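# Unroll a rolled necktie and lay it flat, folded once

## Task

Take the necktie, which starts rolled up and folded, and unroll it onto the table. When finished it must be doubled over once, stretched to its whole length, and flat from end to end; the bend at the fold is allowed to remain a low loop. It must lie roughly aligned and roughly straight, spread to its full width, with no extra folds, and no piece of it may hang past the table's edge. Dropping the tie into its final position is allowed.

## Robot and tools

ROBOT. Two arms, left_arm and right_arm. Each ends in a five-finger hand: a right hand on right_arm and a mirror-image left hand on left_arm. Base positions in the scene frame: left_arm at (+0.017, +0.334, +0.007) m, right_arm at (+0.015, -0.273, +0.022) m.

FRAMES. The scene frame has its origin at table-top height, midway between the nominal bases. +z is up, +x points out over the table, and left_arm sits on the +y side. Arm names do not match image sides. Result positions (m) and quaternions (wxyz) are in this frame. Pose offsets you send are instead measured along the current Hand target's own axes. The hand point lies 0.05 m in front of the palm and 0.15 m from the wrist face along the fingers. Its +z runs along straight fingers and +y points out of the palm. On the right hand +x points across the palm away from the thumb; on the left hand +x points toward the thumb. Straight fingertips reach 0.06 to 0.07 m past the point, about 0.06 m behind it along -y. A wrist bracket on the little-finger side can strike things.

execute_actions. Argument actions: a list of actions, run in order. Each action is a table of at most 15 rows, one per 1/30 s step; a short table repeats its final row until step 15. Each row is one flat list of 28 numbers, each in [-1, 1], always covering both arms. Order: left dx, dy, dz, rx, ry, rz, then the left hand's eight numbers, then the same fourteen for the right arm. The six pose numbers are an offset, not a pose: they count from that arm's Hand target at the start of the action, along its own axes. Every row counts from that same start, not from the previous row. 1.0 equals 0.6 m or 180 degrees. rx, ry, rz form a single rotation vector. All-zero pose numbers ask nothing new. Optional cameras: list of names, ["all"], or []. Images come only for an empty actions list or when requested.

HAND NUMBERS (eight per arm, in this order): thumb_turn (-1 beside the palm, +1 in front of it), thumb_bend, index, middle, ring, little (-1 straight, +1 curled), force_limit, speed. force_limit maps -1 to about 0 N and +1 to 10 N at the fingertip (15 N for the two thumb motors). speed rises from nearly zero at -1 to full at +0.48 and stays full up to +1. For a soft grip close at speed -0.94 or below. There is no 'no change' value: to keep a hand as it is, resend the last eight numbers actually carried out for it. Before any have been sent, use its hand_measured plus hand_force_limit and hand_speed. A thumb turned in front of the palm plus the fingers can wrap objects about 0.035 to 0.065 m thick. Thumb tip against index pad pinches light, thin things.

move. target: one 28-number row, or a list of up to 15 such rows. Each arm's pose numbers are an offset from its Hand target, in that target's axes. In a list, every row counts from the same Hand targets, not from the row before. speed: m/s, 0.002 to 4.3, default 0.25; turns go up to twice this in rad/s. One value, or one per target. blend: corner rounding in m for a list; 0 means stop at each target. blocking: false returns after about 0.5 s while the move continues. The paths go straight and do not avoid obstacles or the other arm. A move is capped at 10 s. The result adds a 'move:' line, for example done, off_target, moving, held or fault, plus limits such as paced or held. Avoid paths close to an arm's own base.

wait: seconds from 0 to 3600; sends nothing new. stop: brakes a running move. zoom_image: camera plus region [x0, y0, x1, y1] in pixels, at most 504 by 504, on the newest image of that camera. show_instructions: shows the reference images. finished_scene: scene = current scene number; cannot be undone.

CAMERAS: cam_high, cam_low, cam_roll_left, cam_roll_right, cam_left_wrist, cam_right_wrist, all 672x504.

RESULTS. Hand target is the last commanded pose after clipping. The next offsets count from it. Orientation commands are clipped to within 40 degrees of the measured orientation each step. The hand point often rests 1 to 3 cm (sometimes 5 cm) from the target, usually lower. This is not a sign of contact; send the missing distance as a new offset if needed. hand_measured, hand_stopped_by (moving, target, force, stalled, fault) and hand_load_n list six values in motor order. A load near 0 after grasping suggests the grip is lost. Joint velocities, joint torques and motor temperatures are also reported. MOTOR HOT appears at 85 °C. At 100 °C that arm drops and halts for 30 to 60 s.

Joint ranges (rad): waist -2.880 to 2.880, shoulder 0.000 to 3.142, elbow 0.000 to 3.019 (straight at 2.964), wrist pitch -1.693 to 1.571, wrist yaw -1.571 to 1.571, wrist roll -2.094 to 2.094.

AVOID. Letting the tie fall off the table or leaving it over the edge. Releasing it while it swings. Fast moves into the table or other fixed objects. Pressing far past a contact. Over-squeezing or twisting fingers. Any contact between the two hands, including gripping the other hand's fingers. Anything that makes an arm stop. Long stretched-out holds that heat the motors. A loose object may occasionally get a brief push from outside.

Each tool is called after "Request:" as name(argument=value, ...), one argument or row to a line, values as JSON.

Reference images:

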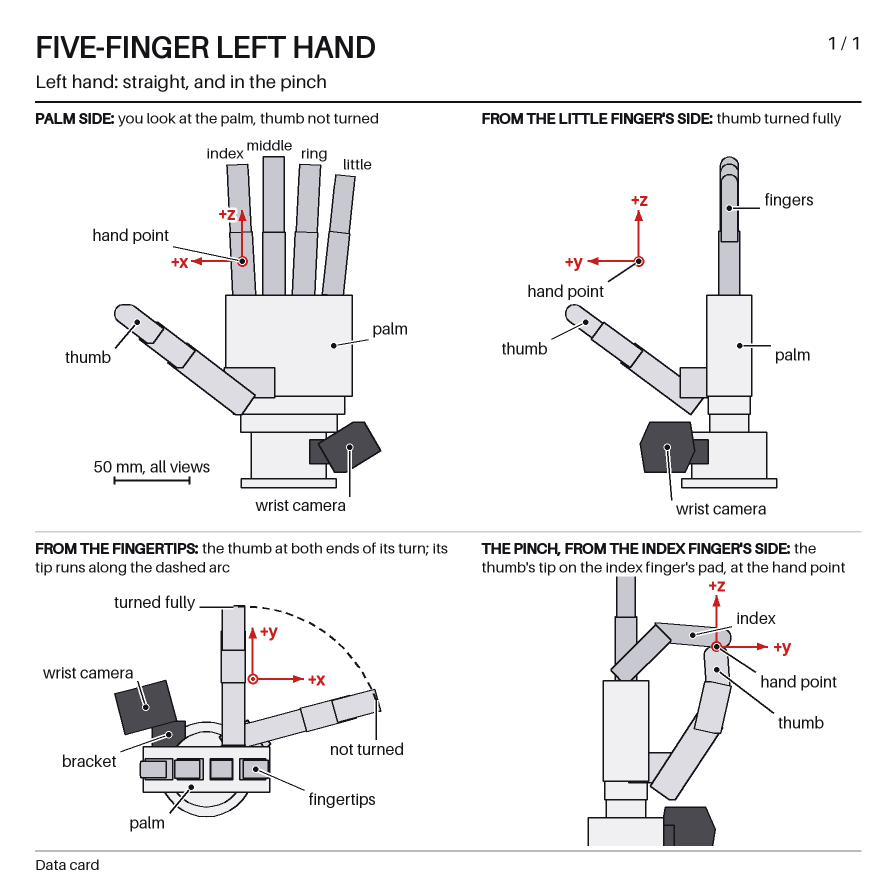

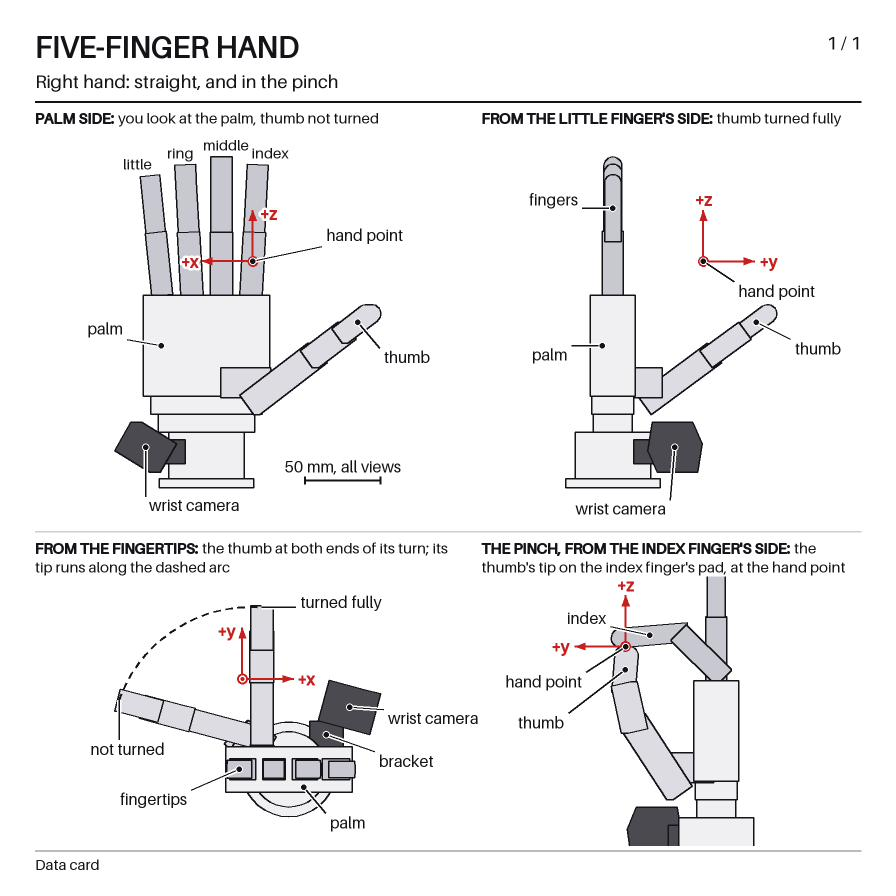

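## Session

Request:
execute_actions(
  actions=[],
)

Request:
zoom_image(
  camera="cam_roll_right",
  region=[200, 200, 500, 320],
)

Request:
zoom_image(
  camera="cam_high",
  region=[200, 30, 450, 330],
)

Scene clock: 0.00 s.
left_arm: end_effector_position=(+0.9636, +0.2337, +0.1884) hand_measured=(-1.000, -1.000, -1.000, -1.000, -1.000, -1.000) hand_load_n=(+0.0, +0.0, +0.0, -0.5, +0.0, +0.0) hand_stopped_by=(target, target, target, target, target, target) hand_force_limit=0.00 hand_speed=-0.80 end_effector_quat_wxyz=(-0.297, +0.680, -0.397, +0.540) | right_arm: end_effector_position=(+0.8590, -0.1475, +0.1508) hand_measured=(-1.000, -1.000, -1.000, -1.000, -1.000, -1.000) hand_load_n=(+0.0, +0.0, +0.0, +0.0, +0.0, +0.0) hand_stopped_by=(target, target, target, target, target, target) hand_force_limit=0.00 hand_speed=-0.80 end_effector_quat_wxyz=(-0.537, +0.682, -0.210, +0.449)
Joint positions: left_arm=[-0.053 2.301 2.072 -0.014 -0.022 -0.545] | right_arm=[0.043 2.162 1.594 0.544 -0.551 -0.41]
Joint velocities: within noise
Joint torques (N m): no reading
Motor temperatures (°C): left_arm=[27 35 27 23 25 25] | right_arm=[24 32 22 24 23 23]
Heat: left arm: hottest shoulder 35 °C; right arm: hottest shoulder 32 °C.
Hand target: left_arm +0.9686, +0.2335, +0.1880; -0.299, +0.678, -0.396, +0.543 | right_arm +0.8648, -0.1474, +0.1594; -0.539, +0.678, -0.205, +0.456
camera_calibration:
cam_left_wrist: T_world_to_cam=[[0.2546, 0.23219, 0.93876, -0.47136], [-0.47329, -0.81662, 0.33034, 0.58378], [0.84331, -0.52841, -0.09802, -0.55629]] pos_world=[0.86543, 0.29222, 0.19512]
cam_right_wrist: T_world_to_cam=[[0.35851, -0.5059, -0.78456, -0.26094], [-0.81165, 0.24627, -0.52969, 0.80667], [0.46119, 0.82669, -0.32232, -0.10827]] pos_world=[0.79822, -0.24117, 0.18766]

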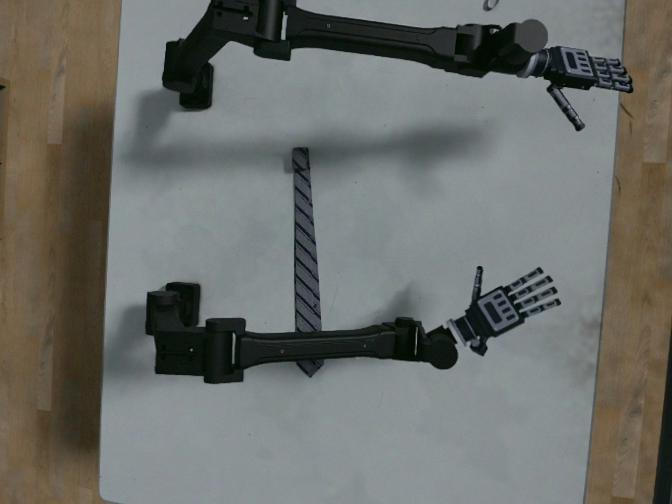

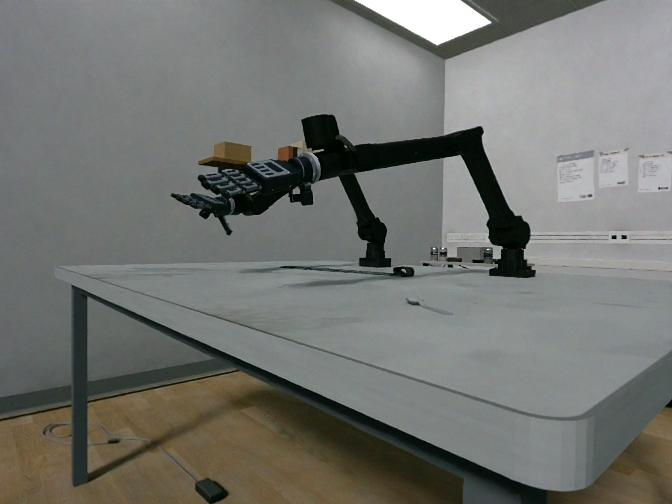

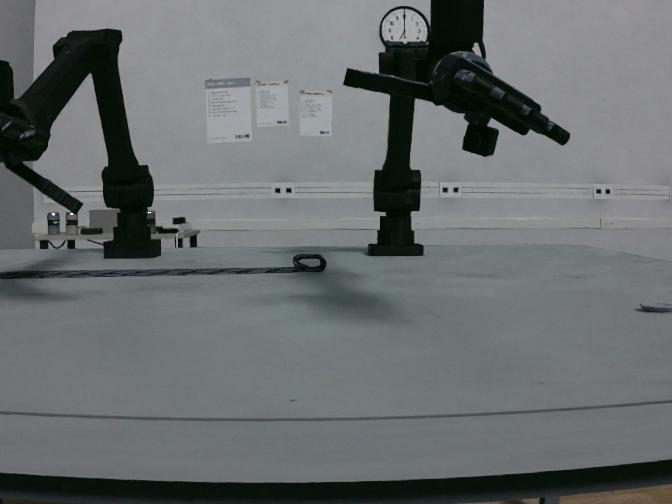

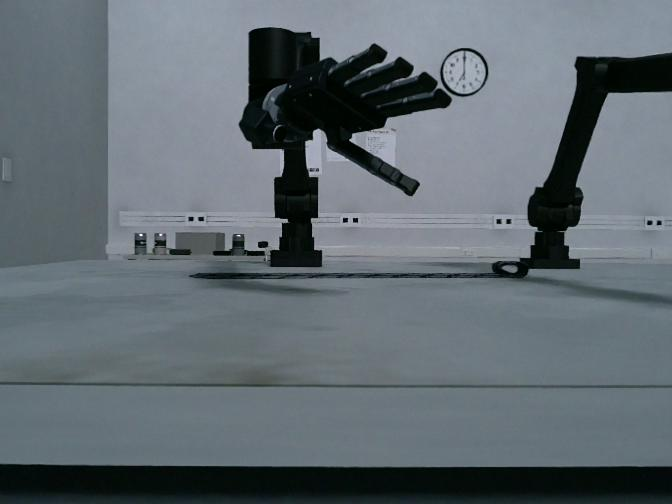

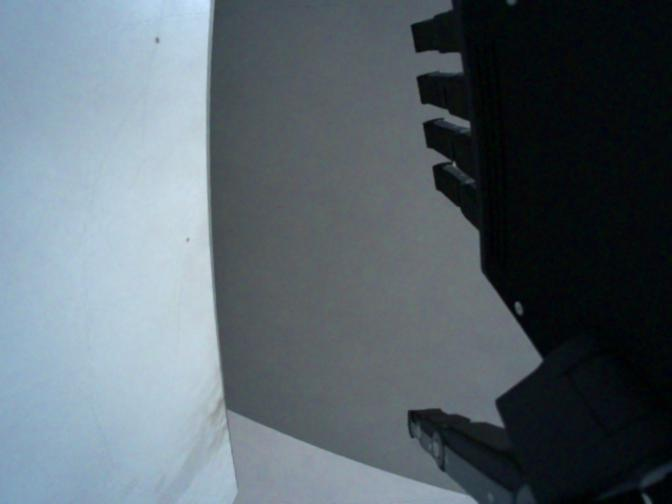

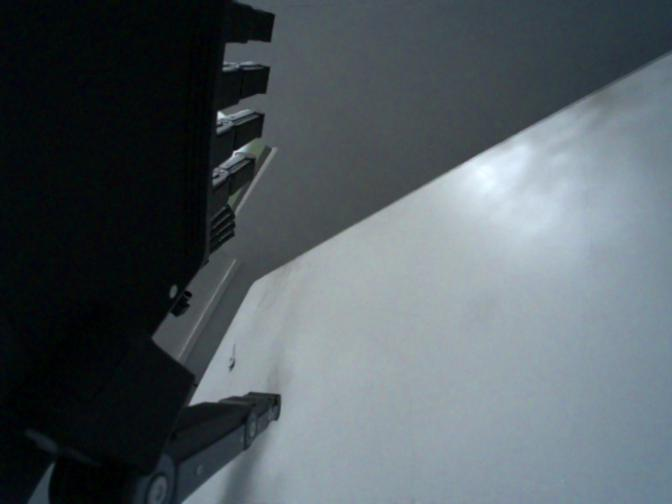

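Scaled by 1.680 from the camera's image (finer frame: 960x720).

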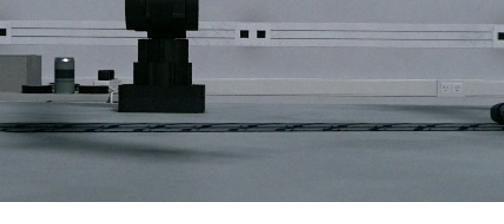

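Scaled by 1.680 from the camera's image (finer frame: 960x720).

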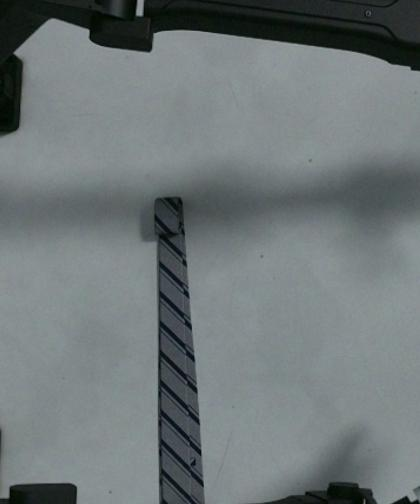

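Request:
move(
  target=[-0.9175,-0.506,-0.298,0.111,-0.1856,-0.0517,-1,-1,-1,-1,-1,-1,0,-0.8,-0.565,-0.408,-0.692,-0.385,-0.326,-0.147,-1,-1,-1,-1,-1,-1,0,-0.8],
  speed=0.3,
  cameras=["cam_high","cam_roll_left","cam_right_wrist"],
)

Request:
zoom_image(
  camera="cam_roll_left",
  region=[200, 150, 450, 300],
)

Scene clock: 21.30 s.
left_arm: end_effector_position=(+0.7934, +0.8594, +0.2101) hand_measured=(-1.000, -1.000, -1.000, -1.000, -1.000, -1.000) hand_load_n=(-0.5, +0.0, +0.0, +0.0, +0.0, +0.0) hand_stopped_by=(target, target, target, target, target, target) hand_force_limit=0.00 hand_speed=-0.80 end_effector_quat_wxyz=(-0.464, +0.775, -0.140, +0.406) | right_arm: end_effector_position=(+0.2853, -0.0365, +0.2395) hand_measured=(-1.000, -1.000, -1.000, -1.000, -1.000, -1.000) hand_load_n=(+0.0, +0.0, -0.5, +0.0, +0.0, +0.0) hand_stopped_by=(target, target, target, target, target, target) hand_force_limit=0.00 hand_speed=-0.80 end_effector_quat_wxyz=(+0.007, +1.000, +0.009, -0.009)
Joint positions: left_arm=[0.648 2.24 2.02 -0.023 -0.021 -0.545] | right_arm=[0.798 1.461 1.381 -1.513 -0.003 -0.809]
Joint torques (N m): left_arm=[0.03 -21.36 13.5 1.62 -0.06 0.07] | right_arm=[0.62 -9.17 10.48 -0.14 0.19 0.03]
Heat: left arm: hottest shoulder 38 °C; right arm: hottest shoulder 33 °C.
Hand target: left_arm +0.8058, +0.8662, +0.2077; -0.466, +0.772, -0.140, +0.408 | right_arm +0.2945, -0.0304, +0.2507; +0.000, +1.000, +0.001, +0.001
Off the commanded pose: left_arm 0.014 m, 0 deg | right_arm 0.016 m, 2 deg.
move: off_target (left_arm, right_arm)
cam_right_wrist: T_world_to_cam=[[0.28331, -0.95844, -0.03352, -0.10437], [-0.79265, -0.2537, 0.55439, 0.07743], [-0.53985, -0.13049, -0.83158, 0.4657]] pos_world=[0.34236, -0.01962, 0.34084]

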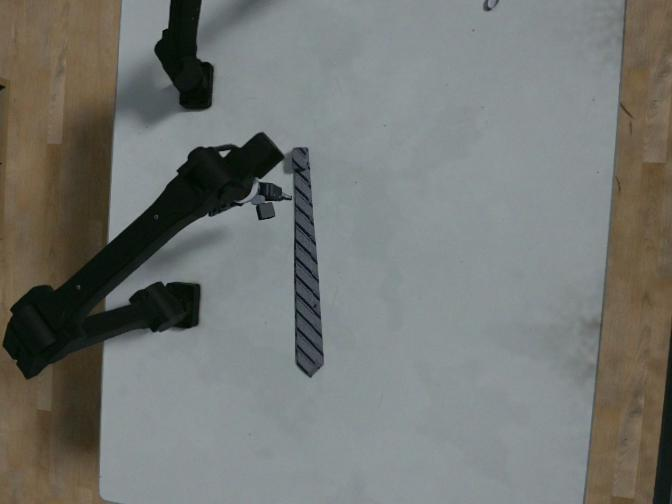

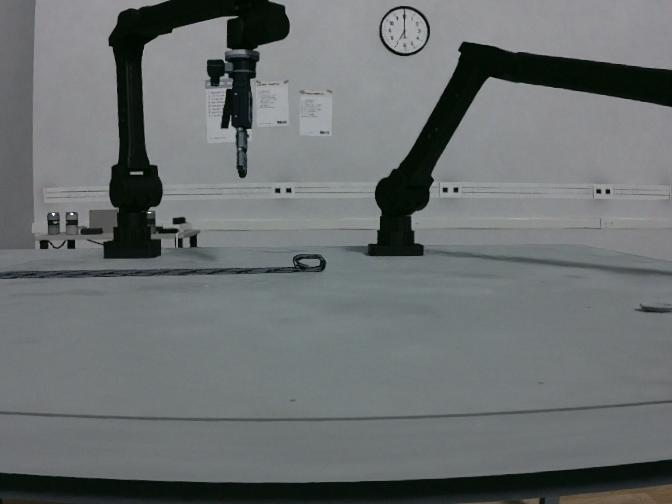

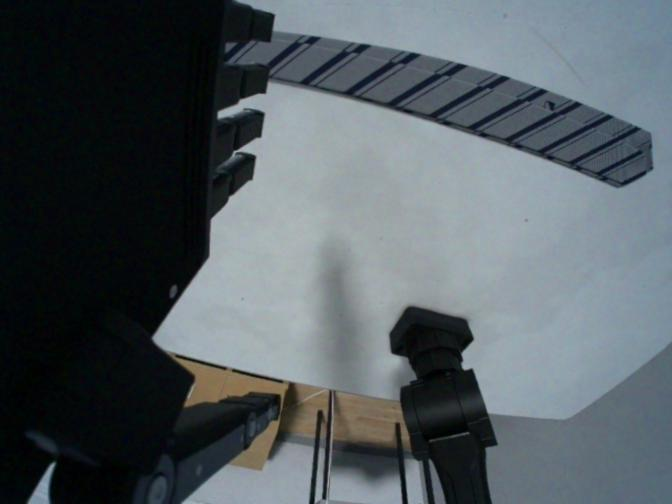

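Scaled by 2.016 from the camera's image (finer frame: 960x720).

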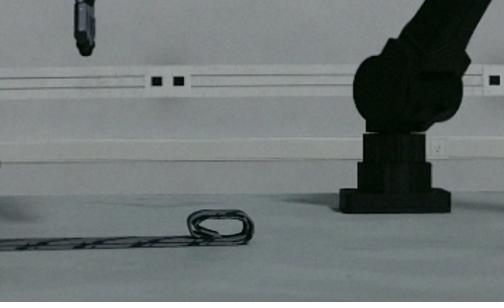

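Request:
move(
  target=[
    [0,0,0,0,0,0,-1,-1,-1,-1,-1,-1,0,-0.8,0.015,0,0.268,0,0,0,-1,-1,-1,-1,-1,-1,0,-0.8],
    [0,0,0,0,0,0,-1,-1,-1,-1,-1,-1,0,-0.8,0.015,-0.23,0.268,0,0,0,-1,-1,-1,-1,-1,-1,0,-0.8],
  ],
  speed=[0.2,0.12],
  cameras=["cam_high","cam_roll_left","cam_right_wrist"],
)

Request:
zoom_image(
  camera="cam_roll_left",
  region=[200, 150, 450, 300],
)

Scene clock: 31.03 s.
left_arm: end_effector_position=(+0.7934, +0.8594, +0.2101) hand_measured=(-1.000, -1.000, -1.000, -1.000, -1.000, -1.000) hand_load_n=(+0.0, +0.0, +0.0, +0.0, +0.0, +0.0) hand_stopped_by=(target, target, target, target, target, target) hand_force_limit=0.00 hand_speed=-0.80 end_effector_quat_wxyz=(-0.464, +0.775, -0.140, +0.406) | right_arm: end_effector_position=(+0.2967, +0.0972, +0.0847) hand_measured=(-1.000, -1.000, -1.000, -1.000, -1.000, -1.000) hand_load_n=(+0.0, +0.0, +0.0, +0.0, +0.0, +0.0) hand_stopped_by=(target, target, target, target, target, target) hand_force_limit=0.00 hand_speed=-0.80 end_effector_quat_wxyz=(+0.005, +1.000, +0.006, -0.005)
Joint positions: left_arm=[0.648 2.24 2.02 -0.023 -0.021 -0.545] | right_arm=[0.962 1.828 1.426 -1.181 -0.002 -0.638]
Joint torques (N m): left_arm=[0.09 -21.36 13.53 1.59 -0.06 0.07] | right_arm=[1.26 -13.22 9.57 -0.14 0.15 0.06]
Motor temperatures (°C): left_arm=[27 38 32 23 24 24] | right_arm=[24 33 25 24 23 23]
Heat: left arm: hottest shoulder 38 °C; right arm: hottest shoulder 33 °C.
Hand target: left_arm +0.8058, +0.8662, +0.2077; -0.466, +0.772, -0.140, +0.408 | right_arm +0.3035, +0.1077, +0.0898; +0.000, +1.000, +0.001, +0.001
Off the commanded pose: left_arm 0.014 m, 0 deg | right_arm 0.014 m, 1 deg.
move: off_target (right_arm)
cam_right_wrist: T_world_to_cam=[[0.27785, -0.95998, -0.03508, 0.01722], [-0.79915, -0.25126, 0.5461, 0.20858], [-0.53307, -0.1237, -0.83698, 0.35837]] pos_world=[0.35294, 0.11327, 0.18665]

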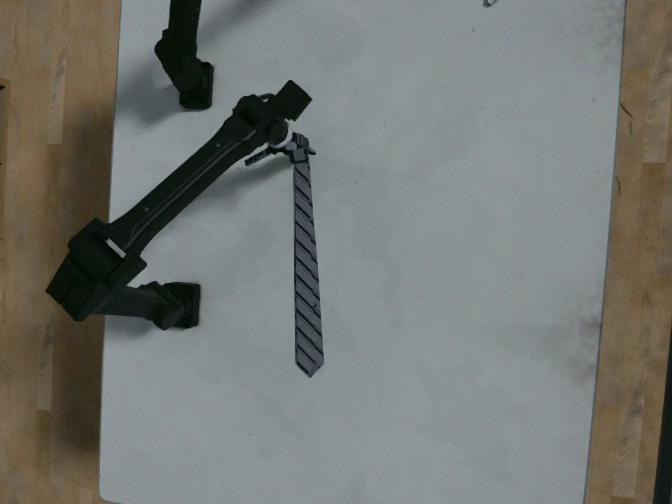

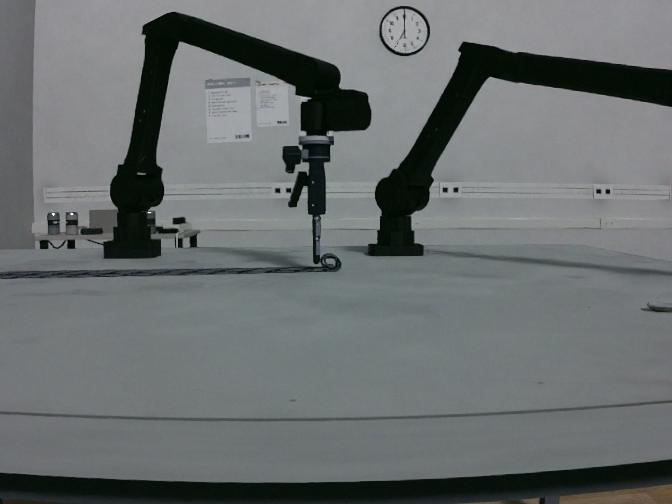

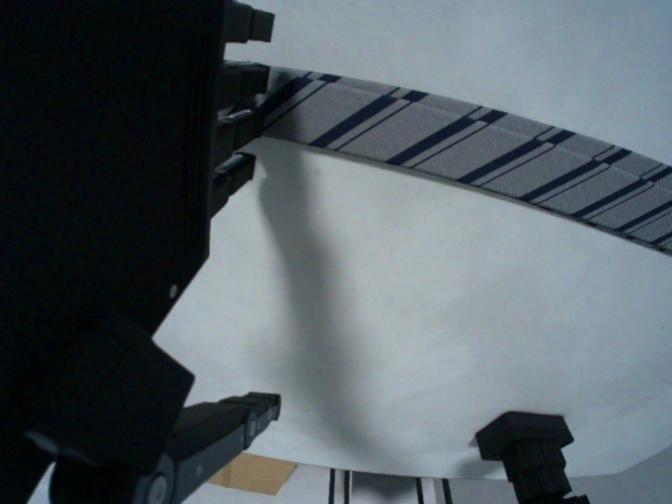

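Scaled by 2.016 from the camera's image (finer frame: 960x720).

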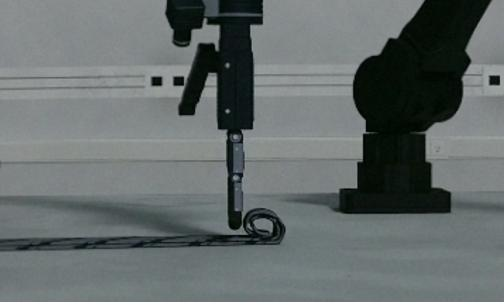

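Request:
move(
  target=[0,0,0,0,0,0,-1,-1,-1,-1,-1,-1,0,-0.8,0.005,-0.21,0,0,0,0,-1,-1,-1,-1,-1,-1,0,-0.8],
  speed=0.12,
  cameras=["cam_high","cam_roll_left","cam_right_wrist"],
)

Request:
zoom_image(
  camera="cam_roll_left",
  region=[200, 150, 450, 300],
)

Request:
zoom_image(
  camera="cam_roll_left",
  region=[300, 230, 400, 290],
)

Scene clock: 36.10 s.
left_arm: end_effector_position=(+0.7934, +0.8594, +0.2101) hand_measured=(-1.000, -1.000, -1.000, -1.000, -1.000, -1.000) hand_load_n=(-0.5, +0.0, -0.5, +0.0, +0.0, +0.0) hand_stopped_by=(target, target, target, target, target, target) hand_force_limit=0.00 hand_speed=-0.80 end_effector_quat_wxyz=(-0.464, +0.775, -0.140, +0.406) | right_arm: end_effector_position=(+0.3028, +0.2236, +0.0880) hand_measured=(-1.000, -1.000, -1.000, -1.000, -1.000, -1.000) hand_load_n=(+0.0, +0.0, +0.0, +0.0, +0.0, +0.0) hand_stopped_by=(target, target, target, target, target, target) hand_force_limit=0.00 hand_speed=-0.80 end_effector_quat_wxyz=(+0.004, +1.000, +0.005, -0.003)
Joint positions: left_arm=[0.648 2.24 2.02 -0.023 -0.021 -0.545] | right_arm=[1.07 2.103 1.868 -1.345 -0.002 -0.528]
Joint torques (N m): left_arm=[0.09 -21.36 13.53 1.62 -0.06 0.07] | right_arm=[1.73 -16.97 10.13 -0.13 0.14 0.05]
Heat: left arm: hottest shoulder 38 °C; right arm: hottest shoulder 34 °C.
Hand target: left_arm +0.8058, +0.8662, +0.2077; -0.466, +0.772, -0.140, +0.408 | right_arm +0.3064, +0.2337, +0.0901; +0.000, +1.000, +0.001, +0.001
Off the commanded pose: left_arm 0.014 m, 0 deg | right_arm 0.011 m, 1 deg.
move: off_target (right_arm)
cam_right_wrist: T_world_to_cam=[[0.27572, -0.96056, -0.0362, 0.13777], [-0.80149, -0.25053, 0.54299, 0.24429], [-0.53064, -0.1207, -0.83896, 0.37882]] pos_world=[0.35883, 0.23926, 0.19015]

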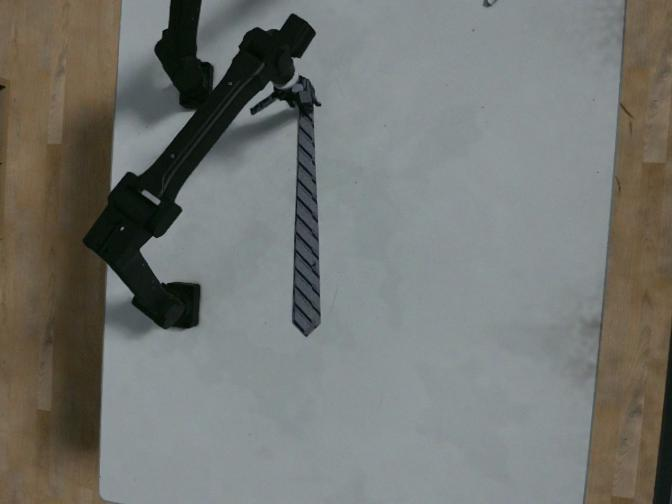

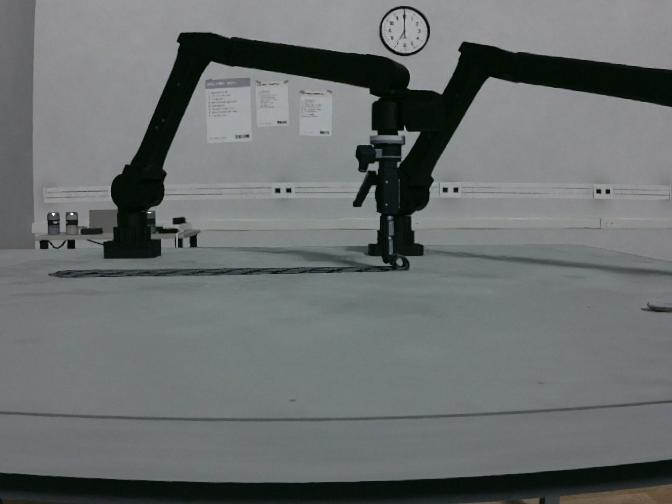

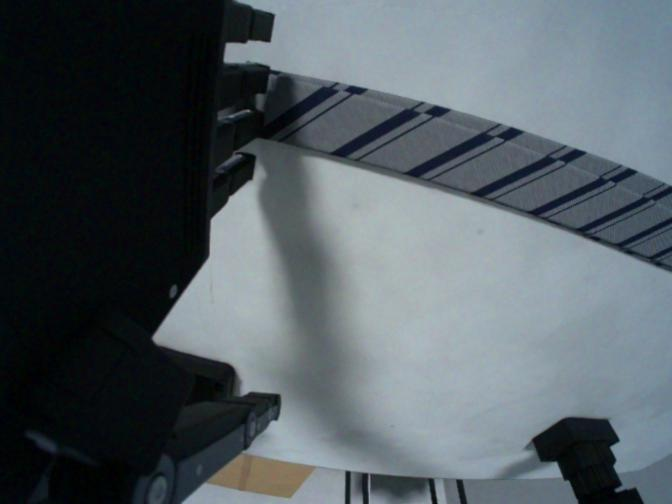

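Scaled by 2.016 from the camera's image (finer frame: 960x720).

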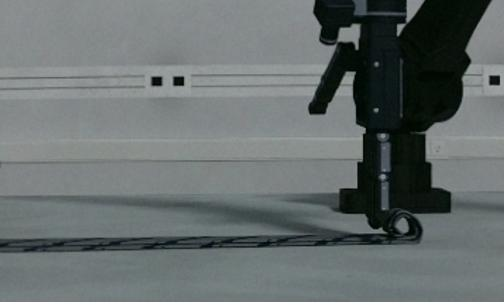

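Scaled by 5.040 from the camera's image (finer frame: 960x720).

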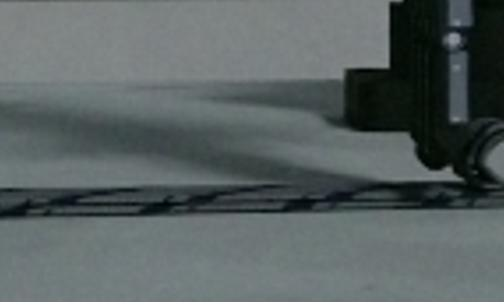

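Request:
move(
  target=[
    [0,0,0,0,0,0,-1,-1,-1,-1,-1,-1,0,-0.8,0,0.02,-0.15,0,0,0,-1,-1,-1,-1,-1,-1,0,-0.8],
    [0.023,0.175,-0.616,-0.188,0.2145,0.355,-1,-1,-1,-1,-1,-1,0,-0.8,0,0.49,-0.12,0,0,0,-1,-1,-1,-1,-1,-1,0,-0.8],
  ],
  speed=0.3,
  cameras=["cam_high","cam_roll_left","cam_right_wrist"],
)

Request:
zoom_image(
  camera="cam_roll_left",
  region=[300, 230, 440, 290],
)

Scene clock: 78.77 s.
left_arm: end_effector_position=(+0.5550, +0.5875, +0.2201) hand_measured=(-1.000, -1.000, -1.000, -1.000, -1.000, -1.000) hand_load_n=(-0.5, +0.0, +0.0, +0.0, +0.0, +0.0) hand_stopped_by=(target, target, target, target, target, target) hand_force_limit=0.00 hand_speed=-0.80 end_effector_quat_wxyz=(+0.318, -0.515, +0.748, -0.272) | right_arm: end_effector_position=(+0.3039, -0.0609, +0.1611) hand_measured=(-1.000, -1.000, -1.000, -1.000, -1.000, -1.000) hand_load_n=(+0.0, +0.0, +0.0, +0.0, +0.0, +0.5) hand_stopped_by=(target, target, target, target, target, target) hand_force_limit=0.00 hand_speed=-0.80 end_effector_quat_wxyz=(+0.004, +1.000, -0.004, -0.005)
Joint positions: left_arm=[0.567 1.573 1.402 -0.66 0.496 0.739] | right_arm=[0.723 1.486 1.201 -1.299 -0.001 -0.859]
Joint torques (N m): left_arm=[-0.62 -14.92 7.51 0.95 0.18 0.23] | right_arm=[0.97 -10.17 6.74 0.79 0.12 -0.17]
Motor temperatures (°C): left_arm=[26 39 37 23 24 24] | right_arm=[24 36 26 24 22 22]
Heat: left arm: hottest shoulder 39 °C; right arm: hottest shoulder 36 °C.
Hand target: left_arm +0.5506, +0.5788, +0.2128; +0.308, -0.512, +0.755, -0.271 | right_arm +0.3067, -0.0604, +0.1618; +0.000, +1.000, +0.001, +0.001
Off the commanded pose: left_arm 0.012 m, 1 deg | right_arm 0.003 m, 1 deg.
move: off_target (left_arm)
cam_right_wrist: T_world_to_cam=[[0.25904, -0.96516, -0.03703, -0.12812], [-0.80318, -0.23655, 0.54676, 0.13501], [-0.53647, -0.11189, -0.83647, 0.40827]] pos_world=[0.36065, -0.04604, 0.26295]

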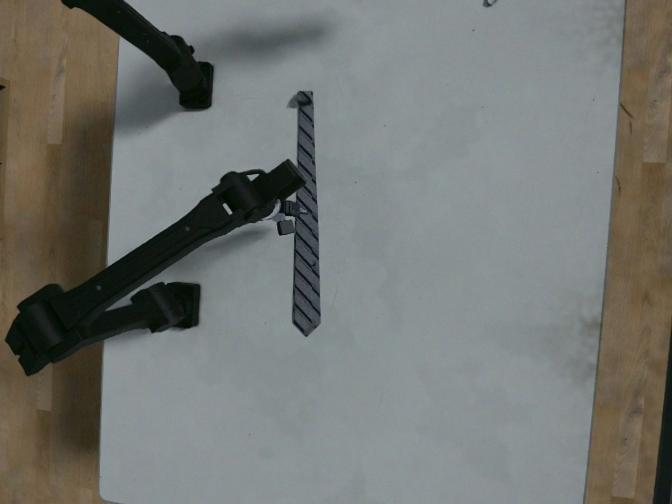

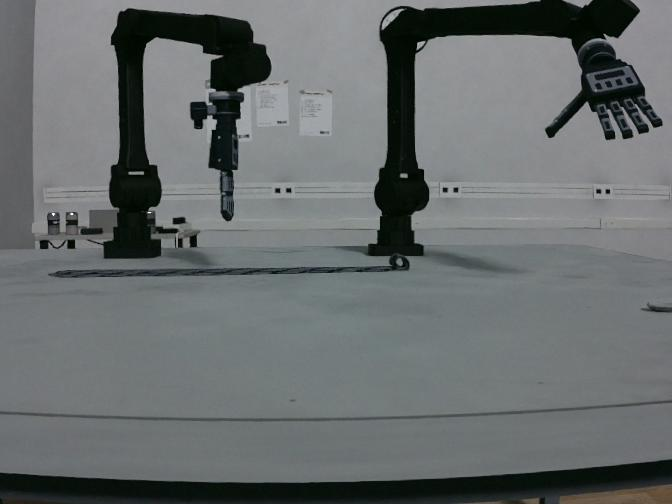

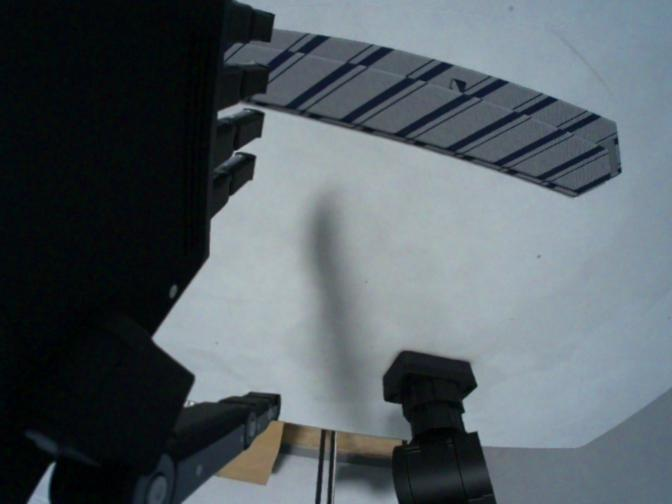

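Scaled by 3.600 from the camera's image (finer frame: 960x720).

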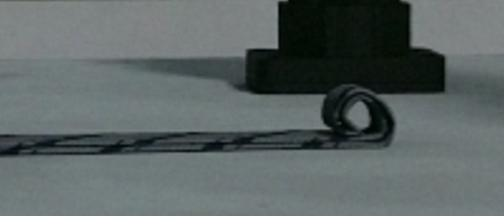

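Request:
move(
  target=[
    [0.606,0.1545,-0.214,-0.188,0.2137,0.355,-1,-1,-1,-1,-1,-1,0,-0.8,0.012,0,0.1,0,0,0,-1,-1,-1,-1,-1,-1,0,-0.8],
    [0.6285,0.2415,-0.134,-0.188,0.2137,0.355,-1,-1,-1,-1,-1,-1,0,-0.8,0.012,0,0.175,0,0,0,-1,-1,-1,-1,-1,-1,0,-0.8],
  ],
  speed=[0.25,0.06],
  cameras=["cam_high","cam_roll_left","cam_left_wrist"],
)

Request:
zoom_image(
  camera="cam_roll_left",
  region=[200, 150, 450, 300],
)

Scene clock: 92.83 s.
left_arm: end_effector_position=(+0.2999, +0.2802, +0.1005) hand_measured=(-1.000, -1.000, -1.000, -1.000, -1.000, -1.000) hand_load_n=(+0.0, +0.0, +0.0, +0.0, +0.0, +0.0) hand_stopped_by=(target, target, target, target, target, target) hand_force_limit=0.00 hand_speed=-0.80 end_effector_quat_wxyz=(+0.011, +0.003, +1.000, -0.005) | right_arm: end_effector_position=(+0.3117, -0.0574, +0.0726) hand_measured=(-1.000, -1.000, -1.000, -1.000, -1.000, -1.000) hand_load_n=(+0.0, +0.0, +0.0, -1.5, +0.0, +0.0) hand_stopped_by=(target, target, target, target, target, target) hand_force_limit=0.00 hand_speed=-0.80 end_effector_quat_wxyz=(-0.005, +1.000, +0.000, +0.005)
Joint positions: left_arm=[-0.351 1.272 0.87 -1.145 0.001 1.23] | right_arm=[0.718 1.579 1.061 -1.038 -0.001 -0.871]
Joint torques (N m): left_arm=[-0.26 -6.18 6.12 0.47 -0.12 -0.03] | right_arm=[0.5 -8.29 5.18 1.69 0.11 -0.16]
Heat: left arm: hottest shoulder 39 °C; right arm: hottest shoulder 35 °C.
Hand target: left_arm +0.2950, +0.2799, +0.0901; +0.000, +0.000, +1.000, +0.000 | right_arm +0.3140, -0.0604, +0.0568; +0.000, +1.000, +0.001, +0.001
Off the commanded pose: left_arm 0.011 m, 1 deg | right_arm 0.016 m, 1 deg.
move: off_target (left_arm, right_arm)
cam_left_wrist: T_world_to_cam=[[-0.299, -0.95415, -0.01396, 0.3636], [-0.82997, 0.25281, 0.49723, 0.1271], [-0.4709, 0.16026, -0.86751, 0.29787]] pos_world=[0.35447, 0.26706, 0.20028]

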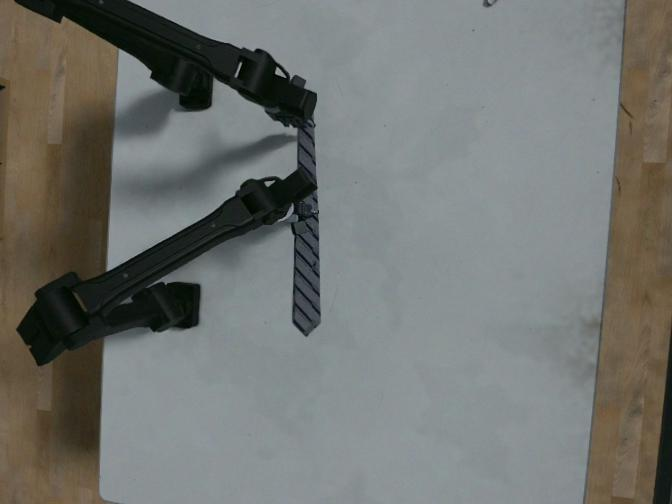

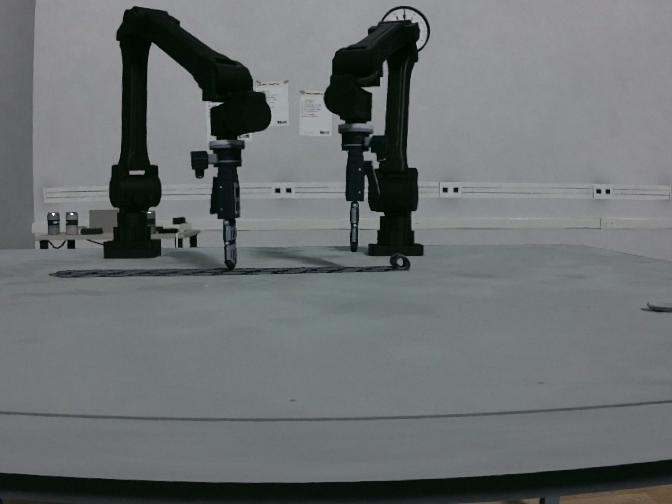

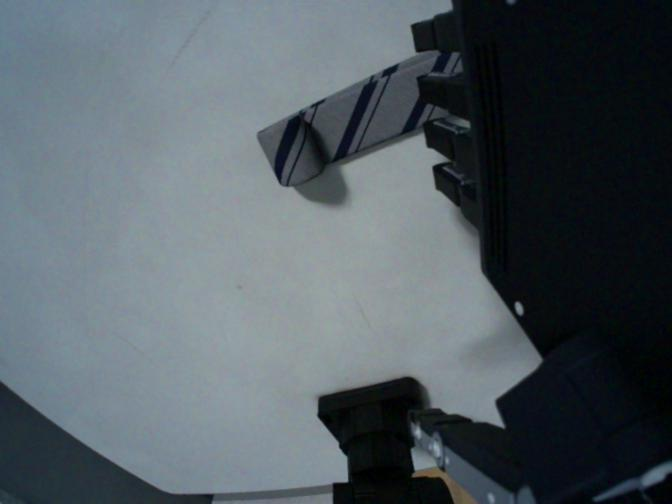

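Scaled by 2.016 from the camera's image (finer frame: 960x720).

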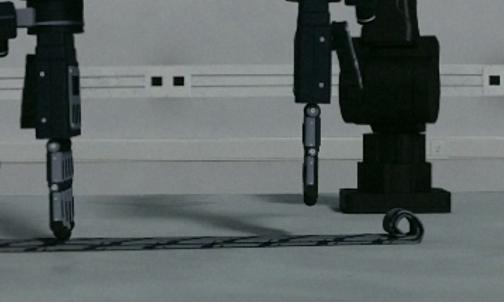

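Request:
move(
  target=[
    [0,0.01,0.025,0,0,0,-1,-1,-1,-1,-1,-1,0,-0.8,0,0,0,0,0,0,-1,-1,-1,-1,-1,-1,0,-0.8],
    [0,0.24,0.025,0,0,0,-1,-1,-1,-1,-1,-1,0,-0.8,0,0,0,0,0,0,-1,-1,-1,-1,-1,-1,0,-0.8],
  ],
  speed=[0.1,0.12],
  cameras=["cam_high","cam_roll_left","cam_left_wrist"],
)

Request:
zoom_image(
  camera="cam_roll_left",
  region=[250, 150, 500, 300],
)

Scene clock: 99.10 s.
left_arm: end_effector_position=(+0.3001, +0.4214, +0.0786) hand_measured=(-1.000, -1.000, -1.000, -1.000, -1.000, -1.000) hand_load_n=(+0.0, +0.0, +0.0, +0.0, +0.0, +0.0) hand_stopped_by=(target, target, target, target, target, target) hand_force_limit=0.00 hand_speed=-0.80 end_effector_quat_wxyz=(+0.002, -0.002, +1.000, +0.001) | right_arm: end_effector_position=(+0.3124, -0.0569, +0.0724) hand_measured=(-1.000, -1.000, -1.000, -1.000, -1.000, -1.000) hand_load_n=(+0.0, +0.0, +0.0, -1.5, -0.5, +0.0) hand_stopped_by=(target, target, target, target, target, target) hand_force_limit=0.00 hand_speed=-0.80 end_effector_quat_wxyz=(-0.006, +1.000, +0.000, +0.006)
Joint positions: left_arm=[0.084 1.267 0.799 -1.099 -0.002 1.654] | right_arm=[0.718 1.579 1.061 -1.035 -0.001 -0.871]
Joint torques (N m): left_arm=[0.97 -7.82 5.82 0.23 -0.02 0.22] | right_arm=[0.44 -8.35 5.18 1.57 0.11 -0.17]
Heat: left arm: hottest shoulder 38 °C; right arm: hottest shoulder 35 °C.
Hand target: left_arm +0.2949, +0.4238, +0.0752; +0.000, +0.000, +1.000, +0.000 | right_arm +0.3140, -0.0604, +0.0568; +0.000, +1.000, +0.001, +0.001
Off the commanded pose: left_arm 0.007 m, 0 deg | right_arm 0.016 m, 1 deg.
move: done
cam_left_wrist: T_world_to_cam=[[-0.28942, -0.95701, -0.01889, 0.49682], [-0.82292, 0.23869, 0.51559, 0.10483], [-0.48891, 0.16476, -0.85663, 0.25896]] pos_world=[0.35666, 0.40777, 0.17717]

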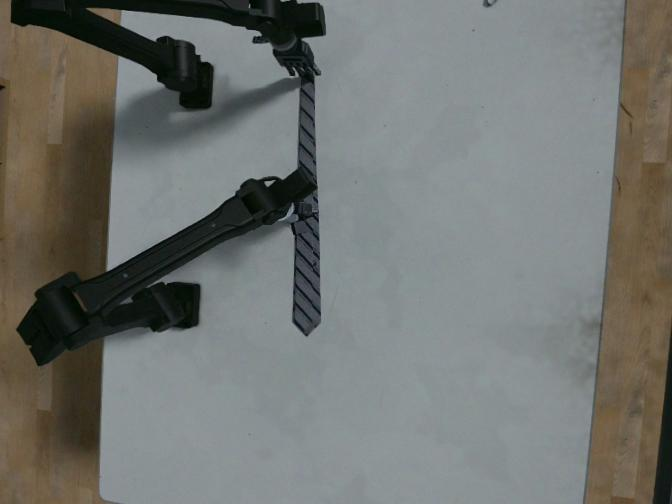

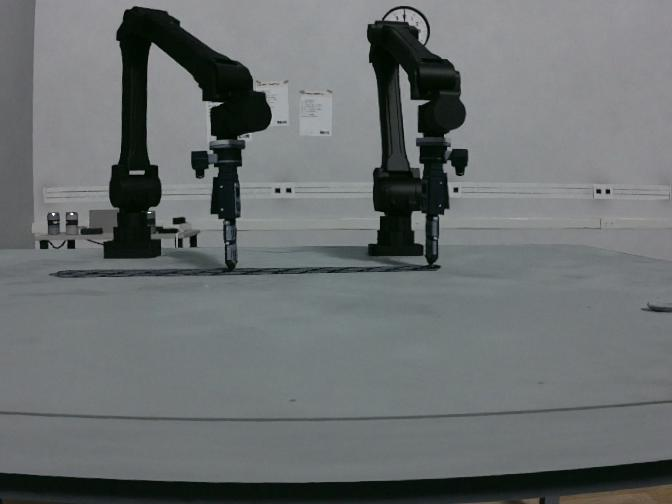

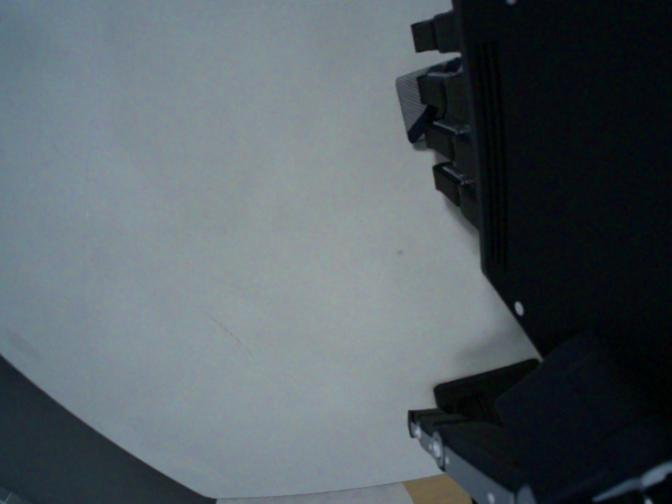

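Scaled by 2.016 from the camera's image (finer frame: 960x720).

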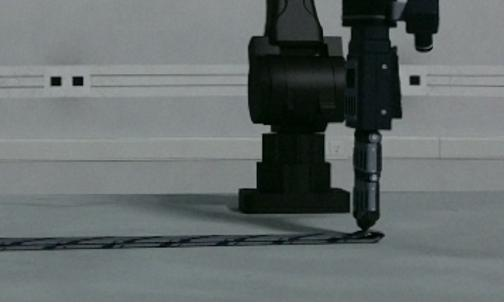

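Unrolled. Lift both hands and check.

Request:
move(
  target=[0,0,-0.2,0,0,0,-1,-1,-1,-1,-1,-1,0,-0.8,0,0,-0.2,0,0,0,-1,-1,-1,-1,-1,-1,0,-0.8],
  speed=0.2,
  cameras=["cam_high","cam_roll_left","cam_left_wrist"],
)

Request:
zoom_image(
  camera="cam_roll_left",
  region=[40, 240, 460, 290],
)

Request:
zoom_image(
  camera="cam_roll_left",
  region=[350, 240, 450, 290],
)

Request:
zoom_image(
  camera="cam_high",
  region=[250, 50, 370, 350],
)

Scene clock: 104.23 s.
left_arm: end_effector_position=(+0.2838, +0.4200, +0.1802) hand_measured=(-1.000, -1.000, -1.000, -1.000, -1.000, -1.000) hand_load_n=(+0.0, +0.0, +0.0, +0.0, +0.0, +0.0) hand_stopped_by=(target, target, target, target, target, target) hand_force_limit=0.00 hand_speed=-0.80 end_effector_quat_wxyz=(-0.016, -0.002, +1.000, -0.001) | right_arm: end_effector_position=(+0.3052, -0.0629, +0.1705) hand_measured=(-1.000, -1.000, -1.000, -1.000, -1.000, -1.000) hand_load_n=(+0.0, +0.0, +0.0, +0.0, +0.5, +0.0) hand_stopped_by=(target, target, target, target, target, target) hand_force_limit=0.00 hand_speed=-0.80 end_effector_quat_wxyz=(+0.002, +1.000, +0.000, -0.004)
Joint positions: left_arm=[0.084 1.155 0.987 -1.435 -0.002 1.655] | right_arm=[0.718 1.474 1.214 -1.319 -0.001 -0.871]
Joint torques (N m): left_arm=[0.91 -6.42 10.65 -0.54 -0.04 0.2] | right_arm=[0.44 -9.17 9.21 -0.12 0.12 -0.16]
Heat: left arm: hottest shoulder 38 °C; right arm: hottest shoulder 35 °C.
Hand target: left_arm +0.2949, +0.4238, +0.1953; +0.000, +0.000, +1.000, +0.000 | right_arm +0.3139, -0.0603, +0.1768; +0.000, +1.000, +0.001, +0.001
Off the commanded pose: left_arm 0.019 m, 2 deg | right_arm 0.011 m, 1 deg.
move: off_target (left_arm, right_arm)
cam_left_wrist: T_world_to_cam=[[-0.29059, -0.95683, -0.00551, 0.49047], [-0.80382, 0.24099, 0.54388, 0.02794], [-0.51907, 0.16247, -0.83915, 0.34464]] pos_world=[0.34388, 0.40657, 0.27671]

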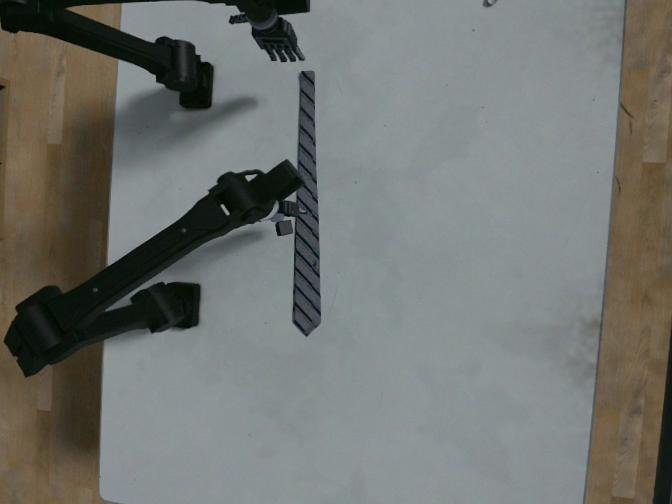

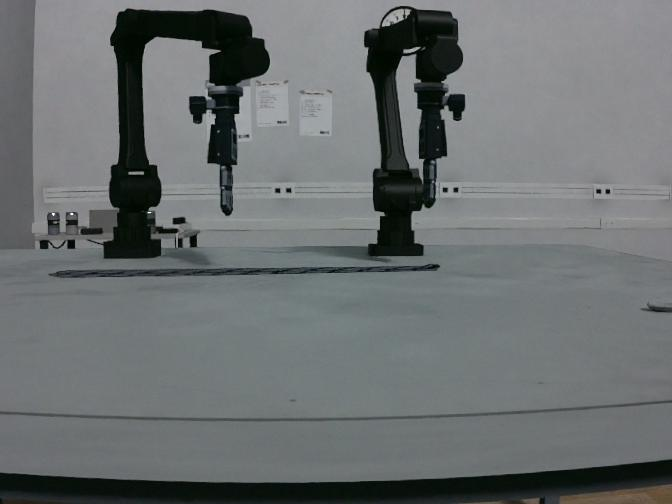

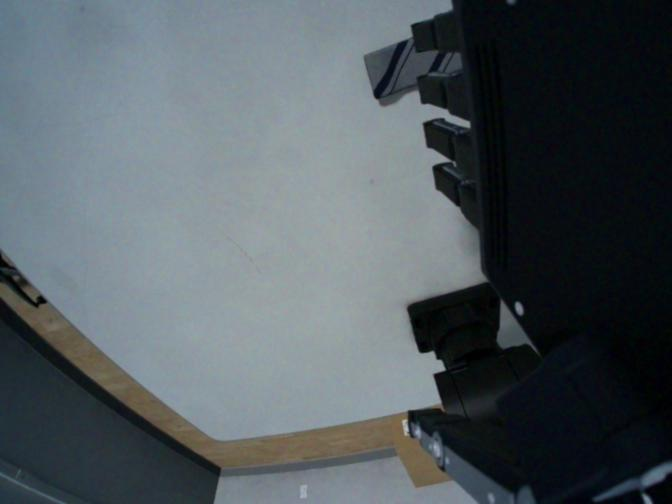

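Scaled by 1.200 from the camera's image (finer frame: 960x720).

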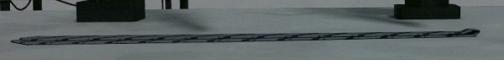

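Scaled by 5.040 from the camera's image (finer frame: 960x720).

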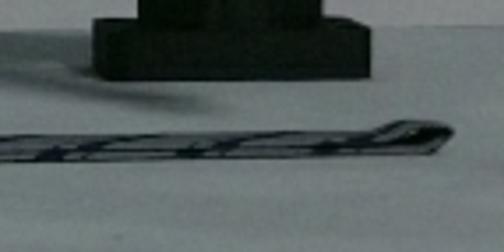

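Scaled by 1.680 from the camera's image (finer frame: 960x720).

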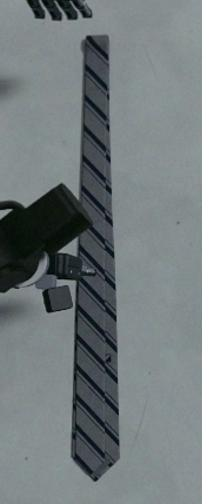

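Request:
finished_scene(
  scene=2,
)

The scene is finished: the task was done.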